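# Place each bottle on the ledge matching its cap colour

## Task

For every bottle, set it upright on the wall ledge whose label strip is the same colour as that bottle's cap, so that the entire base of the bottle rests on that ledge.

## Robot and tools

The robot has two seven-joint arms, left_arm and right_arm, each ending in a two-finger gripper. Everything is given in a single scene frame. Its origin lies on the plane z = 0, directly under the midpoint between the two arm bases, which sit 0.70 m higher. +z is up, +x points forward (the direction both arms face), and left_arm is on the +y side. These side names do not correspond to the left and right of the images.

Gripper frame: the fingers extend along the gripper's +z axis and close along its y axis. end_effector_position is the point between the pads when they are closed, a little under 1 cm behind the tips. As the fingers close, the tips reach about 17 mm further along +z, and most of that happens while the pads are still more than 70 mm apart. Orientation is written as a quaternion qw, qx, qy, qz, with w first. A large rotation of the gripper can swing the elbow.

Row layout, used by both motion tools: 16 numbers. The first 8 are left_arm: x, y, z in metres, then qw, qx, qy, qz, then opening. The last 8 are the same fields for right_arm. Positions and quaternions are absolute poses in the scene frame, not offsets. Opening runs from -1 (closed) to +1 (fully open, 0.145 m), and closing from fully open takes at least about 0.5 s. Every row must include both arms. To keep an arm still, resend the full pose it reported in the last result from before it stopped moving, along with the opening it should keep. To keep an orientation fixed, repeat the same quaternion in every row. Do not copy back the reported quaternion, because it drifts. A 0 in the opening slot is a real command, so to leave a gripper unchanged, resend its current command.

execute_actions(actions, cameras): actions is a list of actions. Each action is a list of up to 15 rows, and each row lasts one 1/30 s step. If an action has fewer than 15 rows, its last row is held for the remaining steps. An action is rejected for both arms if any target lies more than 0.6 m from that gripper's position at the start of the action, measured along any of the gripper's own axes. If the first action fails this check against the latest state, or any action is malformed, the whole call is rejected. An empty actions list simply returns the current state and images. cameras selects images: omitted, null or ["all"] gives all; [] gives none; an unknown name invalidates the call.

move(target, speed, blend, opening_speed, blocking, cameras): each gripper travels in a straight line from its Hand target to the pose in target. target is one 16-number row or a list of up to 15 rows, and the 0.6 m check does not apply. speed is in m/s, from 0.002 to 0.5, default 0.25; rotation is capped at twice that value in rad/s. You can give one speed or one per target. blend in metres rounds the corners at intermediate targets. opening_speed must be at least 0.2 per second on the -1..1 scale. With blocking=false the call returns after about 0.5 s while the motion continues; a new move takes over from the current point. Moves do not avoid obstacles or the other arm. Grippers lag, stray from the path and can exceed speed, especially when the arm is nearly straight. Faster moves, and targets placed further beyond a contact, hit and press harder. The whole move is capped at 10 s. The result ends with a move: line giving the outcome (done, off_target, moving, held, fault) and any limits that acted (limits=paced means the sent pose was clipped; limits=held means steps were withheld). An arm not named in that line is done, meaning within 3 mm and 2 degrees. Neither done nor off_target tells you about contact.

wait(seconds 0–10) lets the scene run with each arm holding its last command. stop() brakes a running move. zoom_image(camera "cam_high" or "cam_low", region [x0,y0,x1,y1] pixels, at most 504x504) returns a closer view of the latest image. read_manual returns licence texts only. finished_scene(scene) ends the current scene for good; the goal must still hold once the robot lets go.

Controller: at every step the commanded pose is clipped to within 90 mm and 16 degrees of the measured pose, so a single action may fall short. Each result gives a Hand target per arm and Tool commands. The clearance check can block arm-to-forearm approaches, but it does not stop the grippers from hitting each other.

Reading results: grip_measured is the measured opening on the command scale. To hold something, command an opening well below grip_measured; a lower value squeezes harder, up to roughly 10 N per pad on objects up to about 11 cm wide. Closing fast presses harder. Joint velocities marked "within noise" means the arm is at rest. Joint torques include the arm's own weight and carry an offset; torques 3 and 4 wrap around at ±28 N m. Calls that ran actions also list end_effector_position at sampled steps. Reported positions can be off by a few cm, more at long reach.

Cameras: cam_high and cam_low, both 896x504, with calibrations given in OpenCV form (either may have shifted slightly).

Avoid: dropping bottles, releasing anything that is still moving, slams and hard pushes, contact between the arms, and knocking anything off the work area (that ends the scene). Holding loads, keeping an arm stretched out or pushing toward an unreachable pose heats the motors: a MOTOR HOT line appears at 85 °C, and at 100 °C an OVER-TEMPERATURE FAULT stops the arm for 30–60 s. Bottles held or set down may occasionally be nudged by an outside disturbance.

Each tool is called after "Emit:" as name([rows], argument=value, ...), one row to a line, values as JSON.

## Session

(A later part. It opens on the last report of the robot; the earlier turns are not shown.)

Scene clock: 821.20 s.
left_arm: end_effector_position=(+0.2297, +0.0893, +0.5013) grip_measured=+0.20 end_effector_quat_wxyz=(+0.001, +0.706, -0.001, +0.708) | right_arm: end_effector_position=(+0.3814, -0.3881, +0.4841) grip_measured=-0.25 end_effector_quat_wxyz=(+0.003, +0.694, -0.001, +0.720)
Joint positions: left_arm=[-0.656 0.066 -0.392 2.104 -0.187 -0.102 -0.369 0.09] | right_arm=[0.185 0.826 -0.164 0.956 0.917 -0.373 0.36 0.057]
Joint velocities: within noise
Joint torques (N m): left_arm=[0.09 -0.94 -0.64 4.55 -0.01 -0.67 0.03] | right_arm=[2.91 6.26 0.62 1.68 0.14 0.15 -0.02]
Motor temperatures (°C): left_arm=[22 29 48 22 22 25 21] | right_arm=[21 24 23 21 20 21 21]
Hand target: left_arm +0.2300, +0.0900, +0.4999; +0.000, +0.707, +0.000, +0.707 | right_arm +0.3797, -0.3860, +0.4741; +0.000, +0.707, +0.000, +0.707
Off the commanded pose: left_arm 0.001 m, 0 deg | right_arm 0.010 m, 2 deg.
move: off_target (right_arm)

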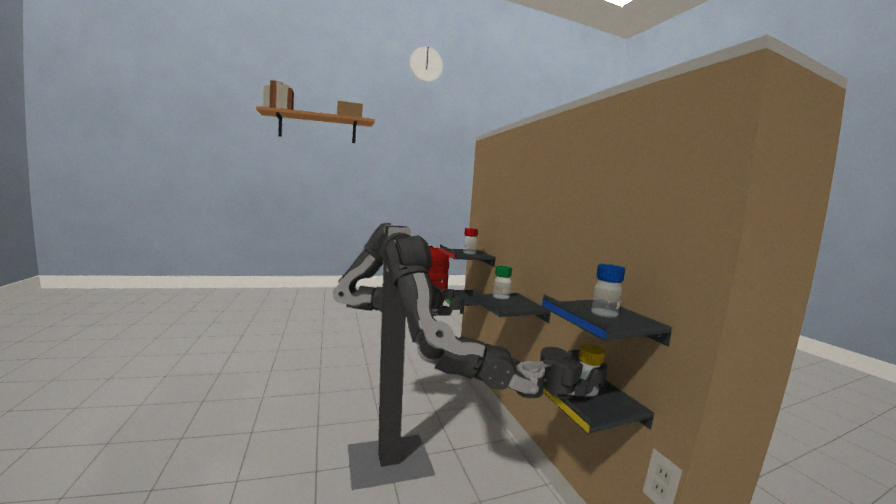

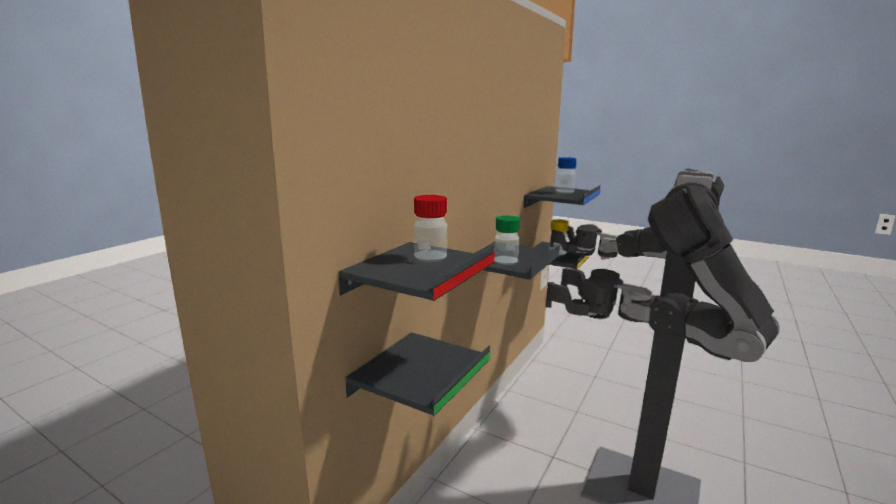

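Emit:
move([
  [0.23,0.09,0.50,0,0.7071,0,0.7071,0.2,0.38,-0.386,0.484,0,0.7071,0,0.7071,-0.95],
  [0.23,0.09,0.50,0,0.7071,0,0.7071,0.2,0.38,-0.386,0.484,0,0.7071,0,0.7071,0.2],
  [0.23,0.09,0.50,0,0.7071,0,0.7071,0.2,0.22,-0.386,0.489,0,0.7071,0,0.7071,0.2],
], speed=[0.04,0.05,0.1], opening_speed=0.4)

Emit:
zoom_image(camera="cam_high", region=[440, 290, 680, 450])

Scene clock: 840.63 s.
left_arm: end_effector_position=(+0.2297, +0.0893, +0.5013) grip_measured=+0.20 end_effector_quat_wxyz=(+0.001, +0.706, -0.001, +0.708) | right_arm: end_effector_position=(+0.2195, -0.3859, +0.4868) grip_measured=+0.20 end_effector_quat_wxyz=(+0.000, +0.710, -0.002, +0.704)
Joint positions: left_arm=[-0.656 0.066 -0.392 2.104 -0.187 -0.102 -0.369 0.09] | right_arm=[-0.873 0.826 0.432 1.514 1.073 -0.541 0.387 0.09]
Joint velocities: within noise
Joint torques (N m): left_arm=[0.09 -0.96 -0.64 4.55 0 -0.68 0.03] | right_arm=[-0.09 5.02 4.46 2.25 0.38 -0.5 0.17]
Motor temperatures (°C): left_arm=[22 25 39 23 21 25 21] | right_arm=[21 25 23 20 20 20 21]
Hand target: left_arm +0.2300, +0.0900, +0.4999; +0.000, +0.707, +0.000, +0.707 | right_arm +0.2200, -0.3859, +0.4890; +0.000, +0.707, +0.000, +0.707
Off the commanded pose: left_arm 0.002 m, 0 deg | right_arm 0.002 m, 0 deg.
move: done

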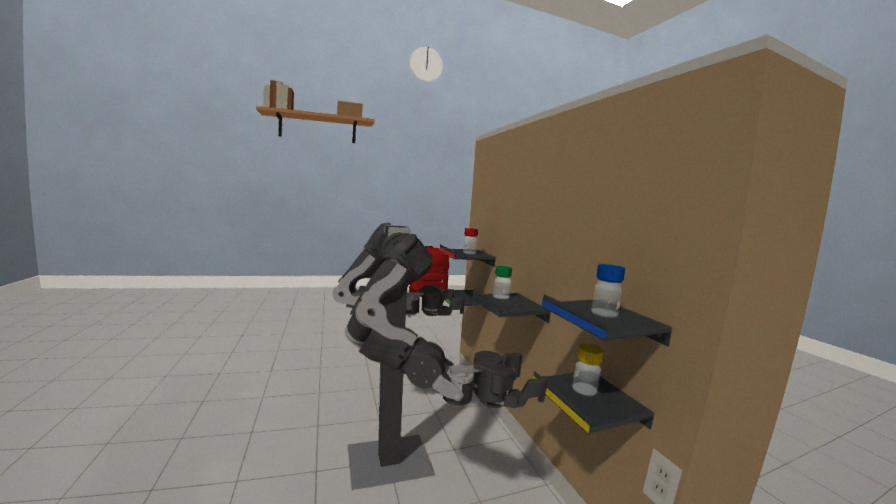

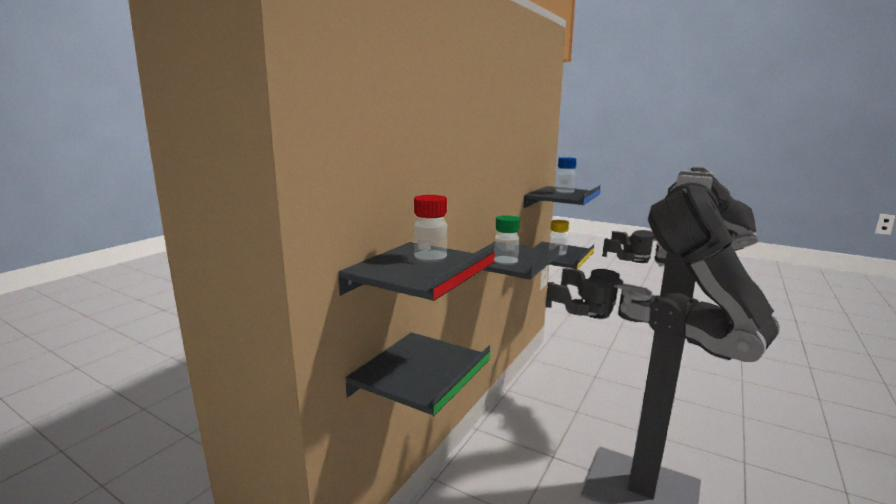

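Scaled by 2.100 from the camera's 896x504 image, which has a finer 1280x720 frame.

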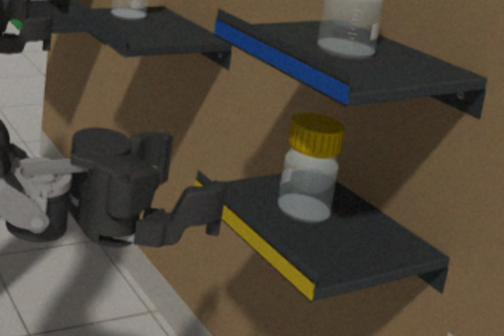

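Emit:
move([
  [0.26,0.075,0.52,0.1228,0.6964,-0.1228,0.6964,0.3,0.20,-0.386,0.485,0,0.7071,0,0.7071,0.2],
  [0.26,0.072,0.585,0.1228,0.6964,-0.1228,0.6964,0.3,0.20,-0.386,0.485,0,0.7071,0,0.7071,0.2],
], speed=0.12)

Emit:
zoom_image(camera="cam_low", region=[440, 160, 640, 300])

Emit:
zoom_image(camera="cam_high", region=[420, 240, 560, 340])

Scene clock: 854.70 s.
left_arm: end_effector_position=(+0.2596, +0.0711, +0.5865) grip_measured=+0.30 end_effector_quat_wxyz=(+0.124, +0.694, -0.125, +0.698) | right_arm: end_effector_position=(+0.1998, -0.3860, +0.4831) grip_measured=+0.20 end_effector_quat_wxyz=(+0.000, +0.710, -0.002, +0.705)
Joint positions: left_arm=[-0.33 0.315 -0.327 2.41 0.188 0.408 -0.139 0.098] | right_arm=[-0.954 0.806 0.449 1.516 1.102 -0.606 0.425 0.09]
Joint velocities: within noise
Joint torques (N m): left_arm=[1.28 0.09 0.32 4.78 0.1 -0.53 0] | right_arm=[-0.8 4.1 4.36 2.15 0.39 -0.52 0.16]
Motor temperatures (°C): left_arm=[21 24 34 23 21 25 21] | right_arm=[21 24 23 20 20 20 21]
Hand target: left_arm +0.2600, +0.0721, +0.5850; +0.123, +0.696, -0.123, +0.696 | right_arm +0.1999, -0.3861, +0.4849; +0.000, +0.707, +0.000, +0.707
Off the commanded pose: left_arm 0.002 m, 0 deg | right_arm 0.002 m, 0 deg.
move: done

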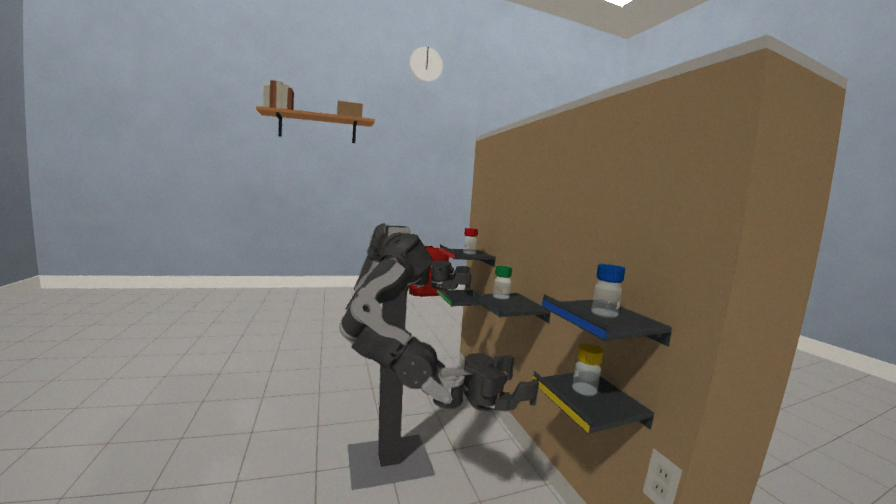

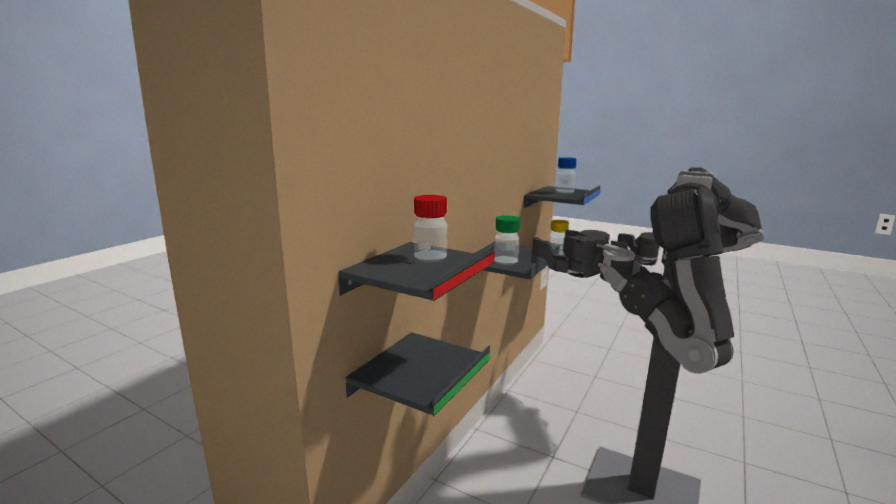

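Scaled by 2.520 from the camera's 896x504 image, which has a finer 1280x720 frame.

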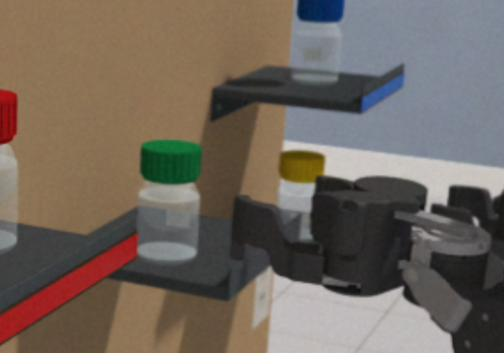

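Scaled by 3.600 from the camera's 896x504 image, which has a finer 1280x720 frame.

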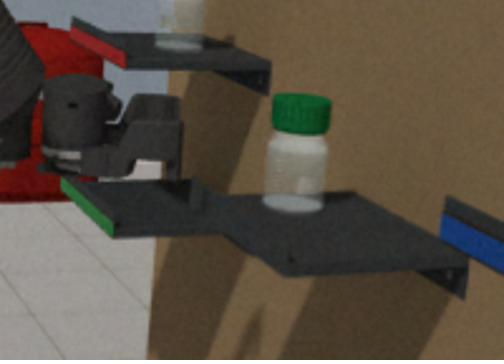

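Emit:
move(target=[0.365,0.034,0.584,0.1228,0.6964,-0.1228,0.6964,0.4,0.20,-0.386,0.485,0,0.7071,0,0.7071,0.2], speed=0.08)

Emit:
zoom_image(camera="cam_low", region=[440, 160, 640, 300])

Emit:
zoom_image(camera="cam_high", region=[420, 240, 560, 340])

Scene clock: 863.07 s.
left_arm: end_effector_position=(+0.3652, +0.0353, +0.5865) grip_measured=+0.40 end_effector_quat_wxyz=(+0.121, +0.695, -0.121, +0.699) | right_arm: end_effector_position=(+0.1998, -0.3860, +0.4831) grip_measured=+0.20 end_effector_quat_wxyz=(+0.000, +0.710, -0.002, +0.705)
Joint positions: left_arm=[0.199 0.113 -0.407 1.937 0.203 0.492 -0.138 0.105] | right_arm=[-0.954 0.806 0.449 1.516 1.102 -0.606 0.425 0.09]
Joint velocities: within noise
Joint torques (N m): left_arm=[5.34 -0.75 -0.14 3.99 0.11 -0.72 0.19] | right_arm=[-0.86 4.13 4.29 2.25 0.38 -0.47 0.14]
Motor temperatures (°C): left_arm=[22 24 32 23 21 25 21] | right_arm=[20 24 23 20 20 20 21]
Hand target: left_arm +0.3650, +0.0340, +0.5840; +0.123, +0.696, -0.123, +0.696 | right_arm +0.1999, -0.3861, +0.4849; +0.000, +0.707, +0.000, +0.707
Off the commanded pose: left_arm 0.003 m, 0 deg | right_arm 0.002 m, 0 deg.
move: done

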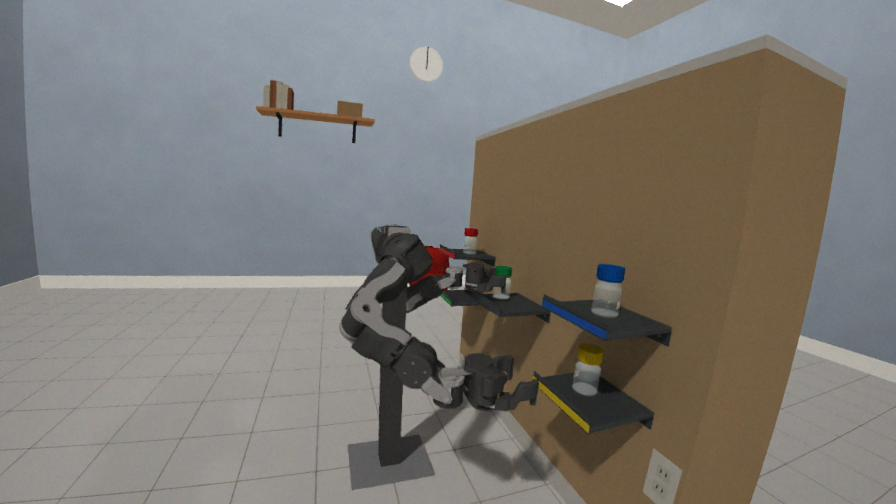

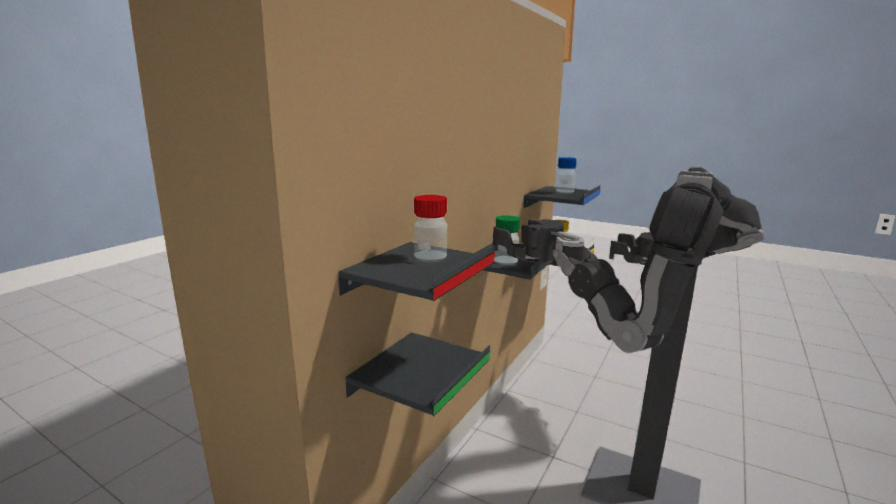

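Scaled by 2.520 from the camera's 896x504 image, which has a finer 1280x720 frame.

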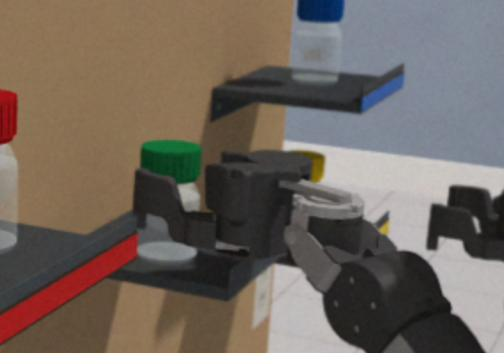

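Scaled by 3.600 from the camera's 896x504 image, which has a finer 1280x720 frame.

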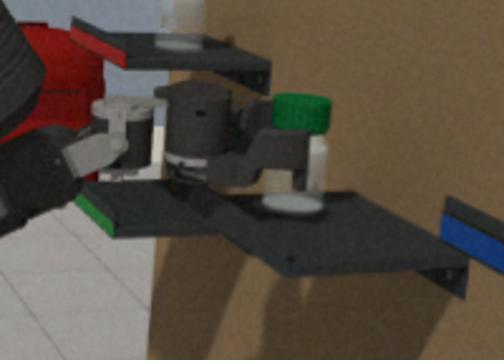

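Emit:
move([
  [0.378,0.029,0.584,0.1228,0.6964,-0.1228,0.6964,0.4,0.20,-0.386,0.485,0,0.7071,0,0.7071,0.2],
  [0.378,0.029,0.584,0.1228,0.6964,-0.1228,0.6964,-0.95,0.20,-0.386,0.485,0,0.7071,0,0.7071,0.2],
], speed=0.06, opening_speed=0.5)

Emit:
zoom_image(camera="cam_high", region=[420, 240, 560, 340])

Scene clock: 875.53 s.
left_arm: end_effector_position=(+0.3778, +0.0304, +0.5861) grip_measured=-0.28 end_effector_quat_wxyz=(+0.121, +0.695, -0.121, +0.699) | right_arm: end_effector_position=(+0.1998, -0.3860, +0.4831) grip_measured=+0.20 end_effector_quat_wxyz=(+0.000, +0.710, -0.002, +0.705)
Joint positions: left_arm=[0.252 0.094 -0.414 1.868 0.207 0.479 -0.138 0.054] | right_arm=[-0.954 0.806 0.449 1.516 1.102 -0.606 0.425 0.09]
Joint velocities: within noise
Joint torques (N m): left_arm=[6.4 -1.15 -0.13 3.74 0.12 -0.68 0.17] | right_arm=[-0.73 4.26 4.38 2.17 0.38 -0.5 0.14]
Motor temperatures (°C): left_arm=[22 24 30 23 21 25 21] | right_arm=[20 24 24 20 20 20 21]
Hand target: left_arm +0.3780, +0.0291, +0.5840; +0.123, +0.696, -0.123, +0.696 | right_arm +0.1999, -0.3861, +0.4849; +0.000, +0.707, +0.000, +0.707
Off the commanded pose: left_arm 0.003 m, 0 deg | right_arm 0.002 m, 0 deg.
move: done

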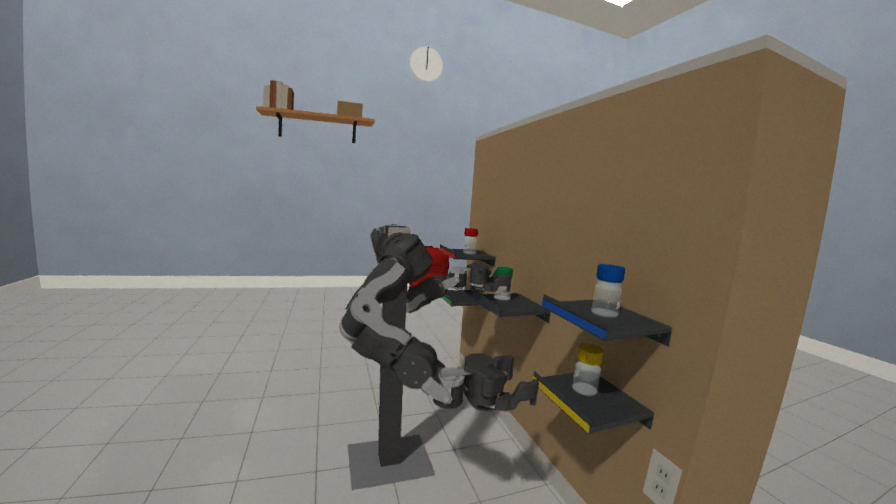

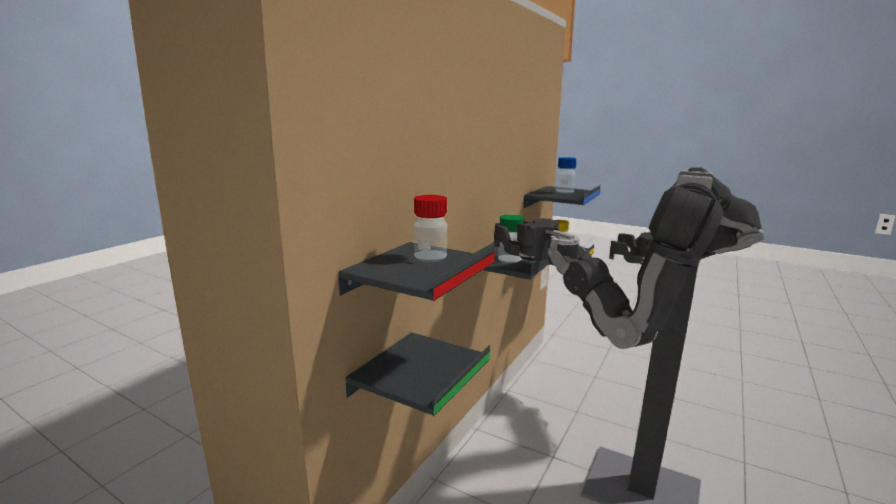

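Scaled by 3.600 from the camera's 896x504 image, which has a finer 1280x720 frame.

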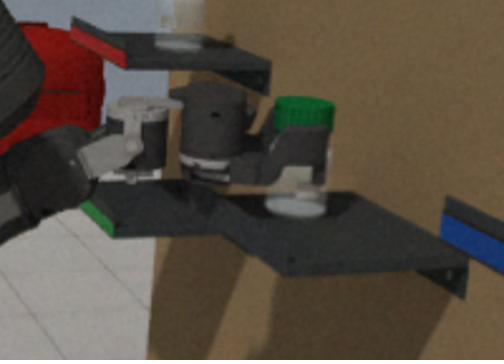

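Emit:
move([
  [0.378,0.029,0.62,0.1228,0.6964,-0.1228,0.6964,-0.95,0.20,-0.386,0.485,0,0.7071,0,0.7071,0.2],
  [0.245,0.077,0.61,0.1228,0.6964,-0.1228,0.6964,-0.95,0.20,-0.386,0.485,0,0.7071,0,0.7071,0.2],
  [0.22,0.20,0.53,0,0.7071,0,0.7071,-0.95,0.20,-0.386,0.485,0,0.7071,0,0.7071,0.2],
  [0.22,0.345,0.53,0,0.7071,0,0.7071,-0.95,0.20,-0.386,0.485,0,0.7071,0,0.7071,0.2],
], speed=[0.06,0.12,0.15,0.15], blend=[0.005,0.03,0.03,0])

Emit:
zoom_image(camera="cam_low", region=[330, 200, 630, 420])

Scene clock: 891.37 s.
left_arm: end_effector_position=(+0.2196, +0.3456, +0.5279) grip_measured=-0.28 end_effector_quat_wxyz=(-0.002, +0.711, +0.001, +0.703) | right_arm: end_effector_position=(+0.1998, -0.3860, +0.4831) grip_measured=+0.20 end_effector_quat_wxyz=(+0.000, +0.710, -0.002, +0.705)
Joint positions: left_arm=[-0.892 0.595 0.646 1.863 0.878 -0.234 0.327 0.054] | right_arm=[-0.954 0.806 0.449 1.516 1.102 -0.606 0.425 0.09]
Joint velocities: within noise
Joint torques (N m): left_arm=[0.2 3.39 2.41 3.79 0.41 -0.85 0.24] | right_arm=[-0.78 4.29 4.4 2.32 0.37 -0.49 0.14]
Motor temperatures (°C): left_arm=[23 23 28 23 21 26 21] | right_arm=[20 24 24 20 20 20 21]
Hand target: left_arm +0.2200, +0.3450, +0.5299; +0.000, +0.707, +0.000, +0.707 | right_arm +0.1999, -0.3861, +0.4849; +0.000, +0.707, +0.000, +0.707
Off the commanded pose: left_arm 0.002 m, 1 deg | right_arm 0.002 m, 0 deg.
move: done

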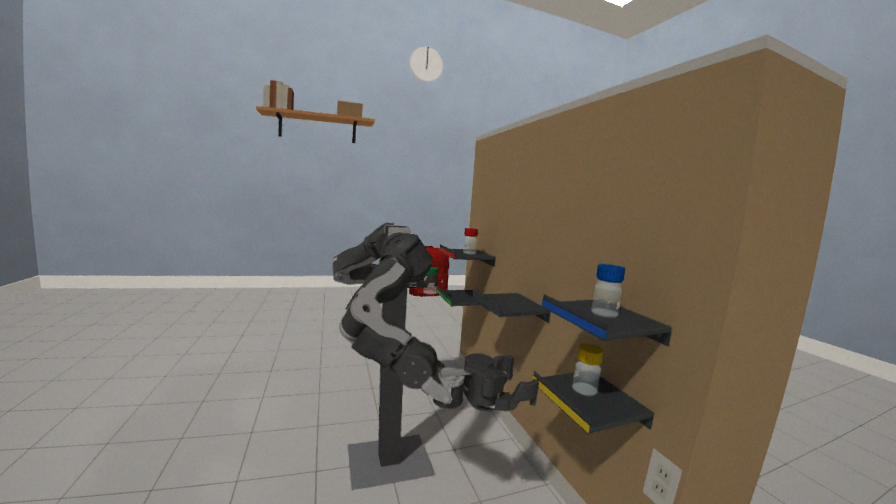

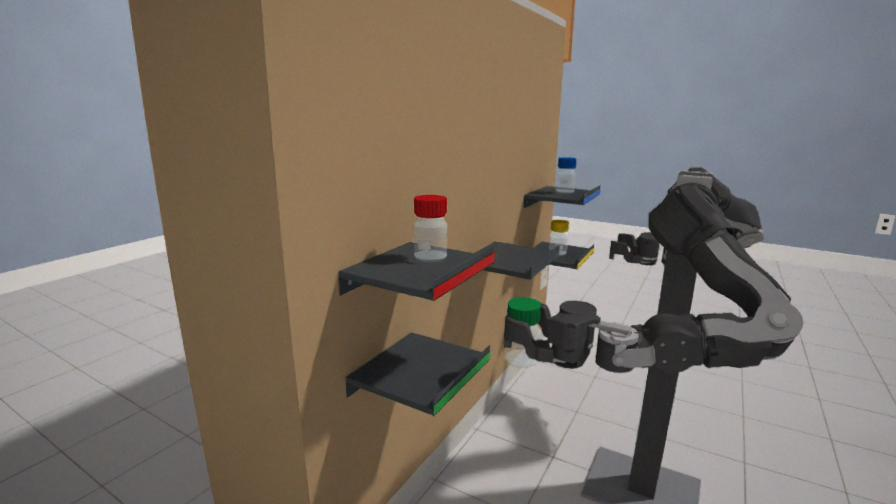

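Scaled by 1.680 from the camera's 896x504 image, which has a finer 1280x720 frame.

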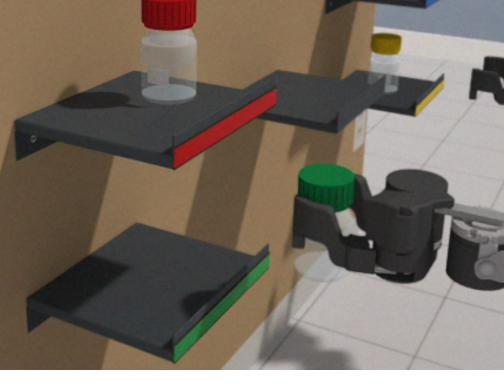

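Emit:
move([
  [0.385,0.355,0.53,0,0.7071,0,0.7071,-0.95,0.20,-0.386,0.485,0,0.7071,0,0.7071,0.2],
  [0.385,0.355,0.507,0,0.7071,0,0.7071,-0.95,0.20,-0.386,0.485,0,0.7071,0,0.7071,0.2],
  [0.385,0.355,0.488,0,0.7071,0,0.7071,-0.95,0.20,-0.386,0.485,0,0.7071,0,0.7071,0.2],
], speed=[0.12,0.06,0.03])

Emit:
zoom_image(camera="cam_low", region=[330, 200, 630, 420])

Scene clock: 904.93 s.
left_arm: end_effector_position=(+0.3858, +0.3566, +0.4961) grip_measured=-0.28 end_effector_quat_wxyz=(-0.003, +0.698, -0.001, +0.716) | right_arm: end_effector_position=(+0.1998, -0.3860, +0.4831) grip_measured=+0.20 end_effector_quat_wxyz=(+0.000, +0.710, -0.002, +0.705)
Joint positions: left_arm=[0.11 0.709 0.027 1.167 0.715 -0.207 0.28 0.054] | right_arm=[-0.954 0.806 0.449 1.516 1.102 -0.606 0.425 0.09]
Joint velocities: within noise
Joint torques (N m): left_arm=[5.02 5.42 0.58 2.74 0.25 -0.23 0.13] | right_arm=[-0.78 4.23 4.26 2.33 0.36 -0.51 0.14]
Motor temperatures (°C): left_arm=[22 24 28 23 21 26 21] | right_arm=[20 24 24 20 20 20 21]
Hand target: left_arm +0.3848, +0.3550, +0.4882; +0.000, +0.707, +0.000, +0.707 | right_arm +0.1999, -0.3861, +0.4849; +0.000, +0.707, +0.000, +0.707
Off the commanded pose: left_arm 0.008 m, 2 deg | right_arm 0.002 m, 0 deg.
move: off_target (left_arm)

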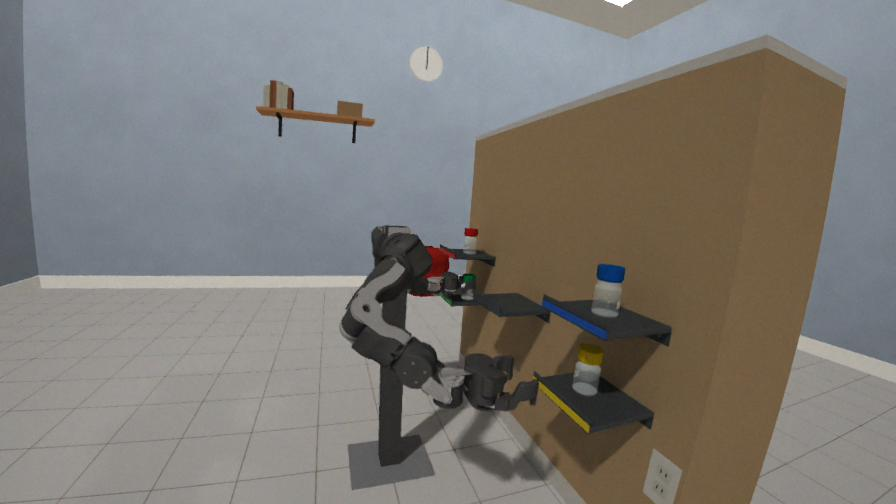

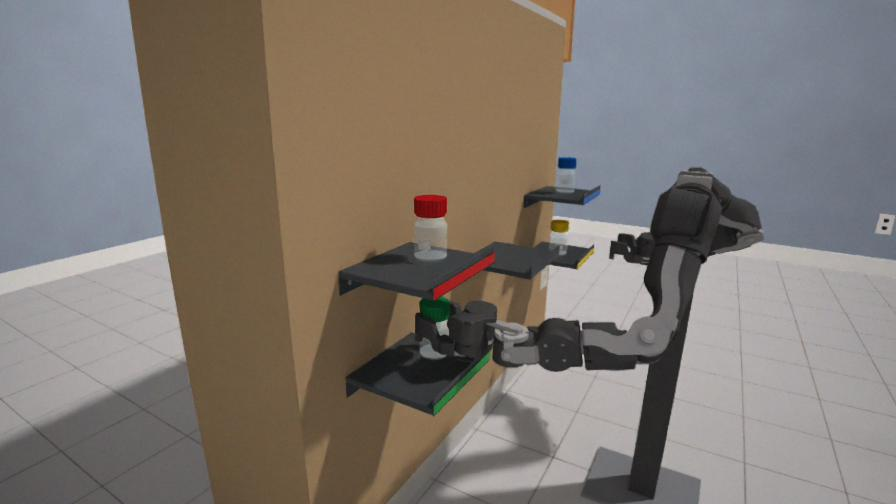

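Scaled by 1.680 from the camera's 896x504 image, which has a finer 1280x720 frame.

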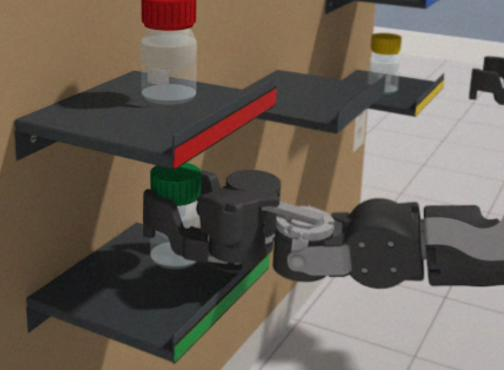

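Contact. Relieve, release, retreat.

Emit:
move([
  [0.385,0.356,0.4955,0,0.7071,0,0.7071,-0.95,0.20,-0.386,0.485,0,0.7071,0,0.7071,0.2],
  [0.385,0.356,0.4955,0,0.7071,0,0.7071,0.2,0.20,-0.386,0.485,0,0.7071,0,0.7071,0.2],
  [0.22,0.356,0.497,0,0.7071,0,0.7071,0.2,0.20,-0.386,0.485,0,0.7071,0,0.7071,0.2],
], speed=[0.04,0.05,0.1], opening_speed=0.4)

Emit:
zoom_image(camera="cam_low", region=[330, 160, 630, 420])

Emit:
zoom_image(camera="cam_high", region=[420, 210, 680, 450])

Scene clock: 923.27 s.
left_arm: end_effector_position=(+0.2201, +0.3569, +0.4966) grip_measured=+0.20 end_effector_quat_wxyz=(-0.002, +0.708, +0.002, +0.707) | right_arm: end_effector_position=(+0.1998, -0.3860, +0.4831) grip_measured=+0.20 end_effector_quat_wxyz=(+0.000, +0.710, -0.002, +0.705)
Joint positions: left_arm=[-0.825 0.63 0.53 1.686 0.877 -0.373 0.367 0.09] | right_arm=[-0.954 0.806 0.449 1.516 1.102 -0.606 0.425 0.09]
Joint velocities: within noise
Joint torques (N m): left_arm=[-0.65 4.29 2.35 3.86 0.36 -0.63 0.21] | right_arm=[-0.78 4.15 4.27 2.26 0.39 -0.49 0.17]
Motor temperatures (°C): left_arm=[22 25 27 23 21 25 21] | right_arm=[20 24 24 20 20 20 21]
Hand target: left_arm +0.2200, +0.3560, +0.4970; +0.000, +0.707, +0.000, +0.707 | right_arm +0.1999, -0.3860, +0.4849; +0.000, +0.707, +0.000, +0.707
Off the commanded pose: left_arm 0.001 m, 0 deg | right_arm 0.002 m, 0 deg.
move: done

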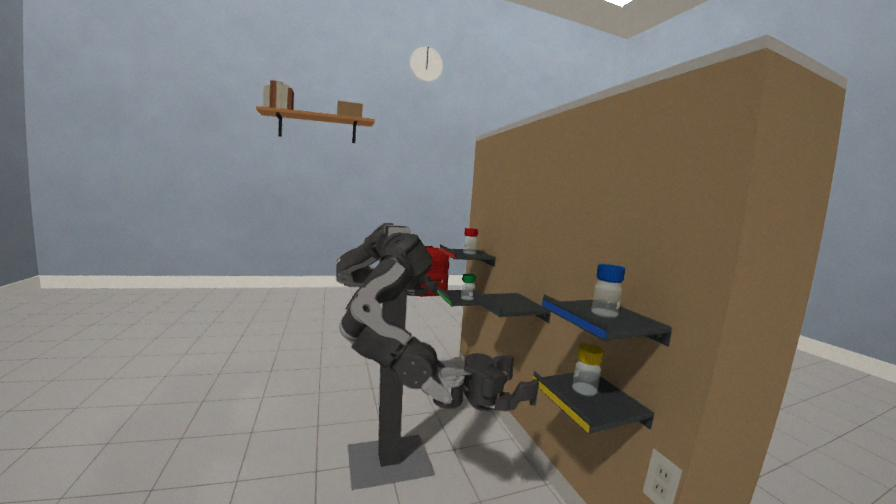

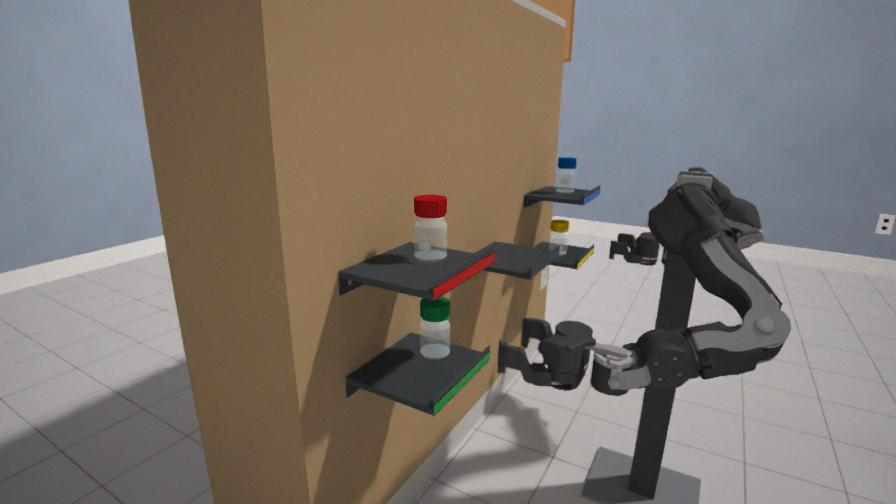

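Scaled by 1.680 from the camera's 896x504 image, which has a finer 1280x720 frame.

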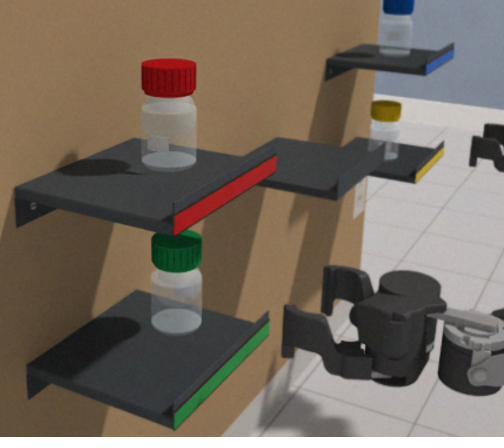

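Scaled by 1.938 from the camera's 896x504 image, which has a finer 1280x720 frame.

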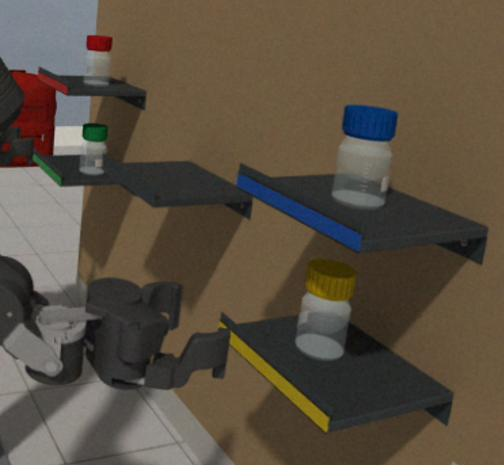

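All done.

Emit:
finished_scene(scene=2)

The scene is finished: the task was done.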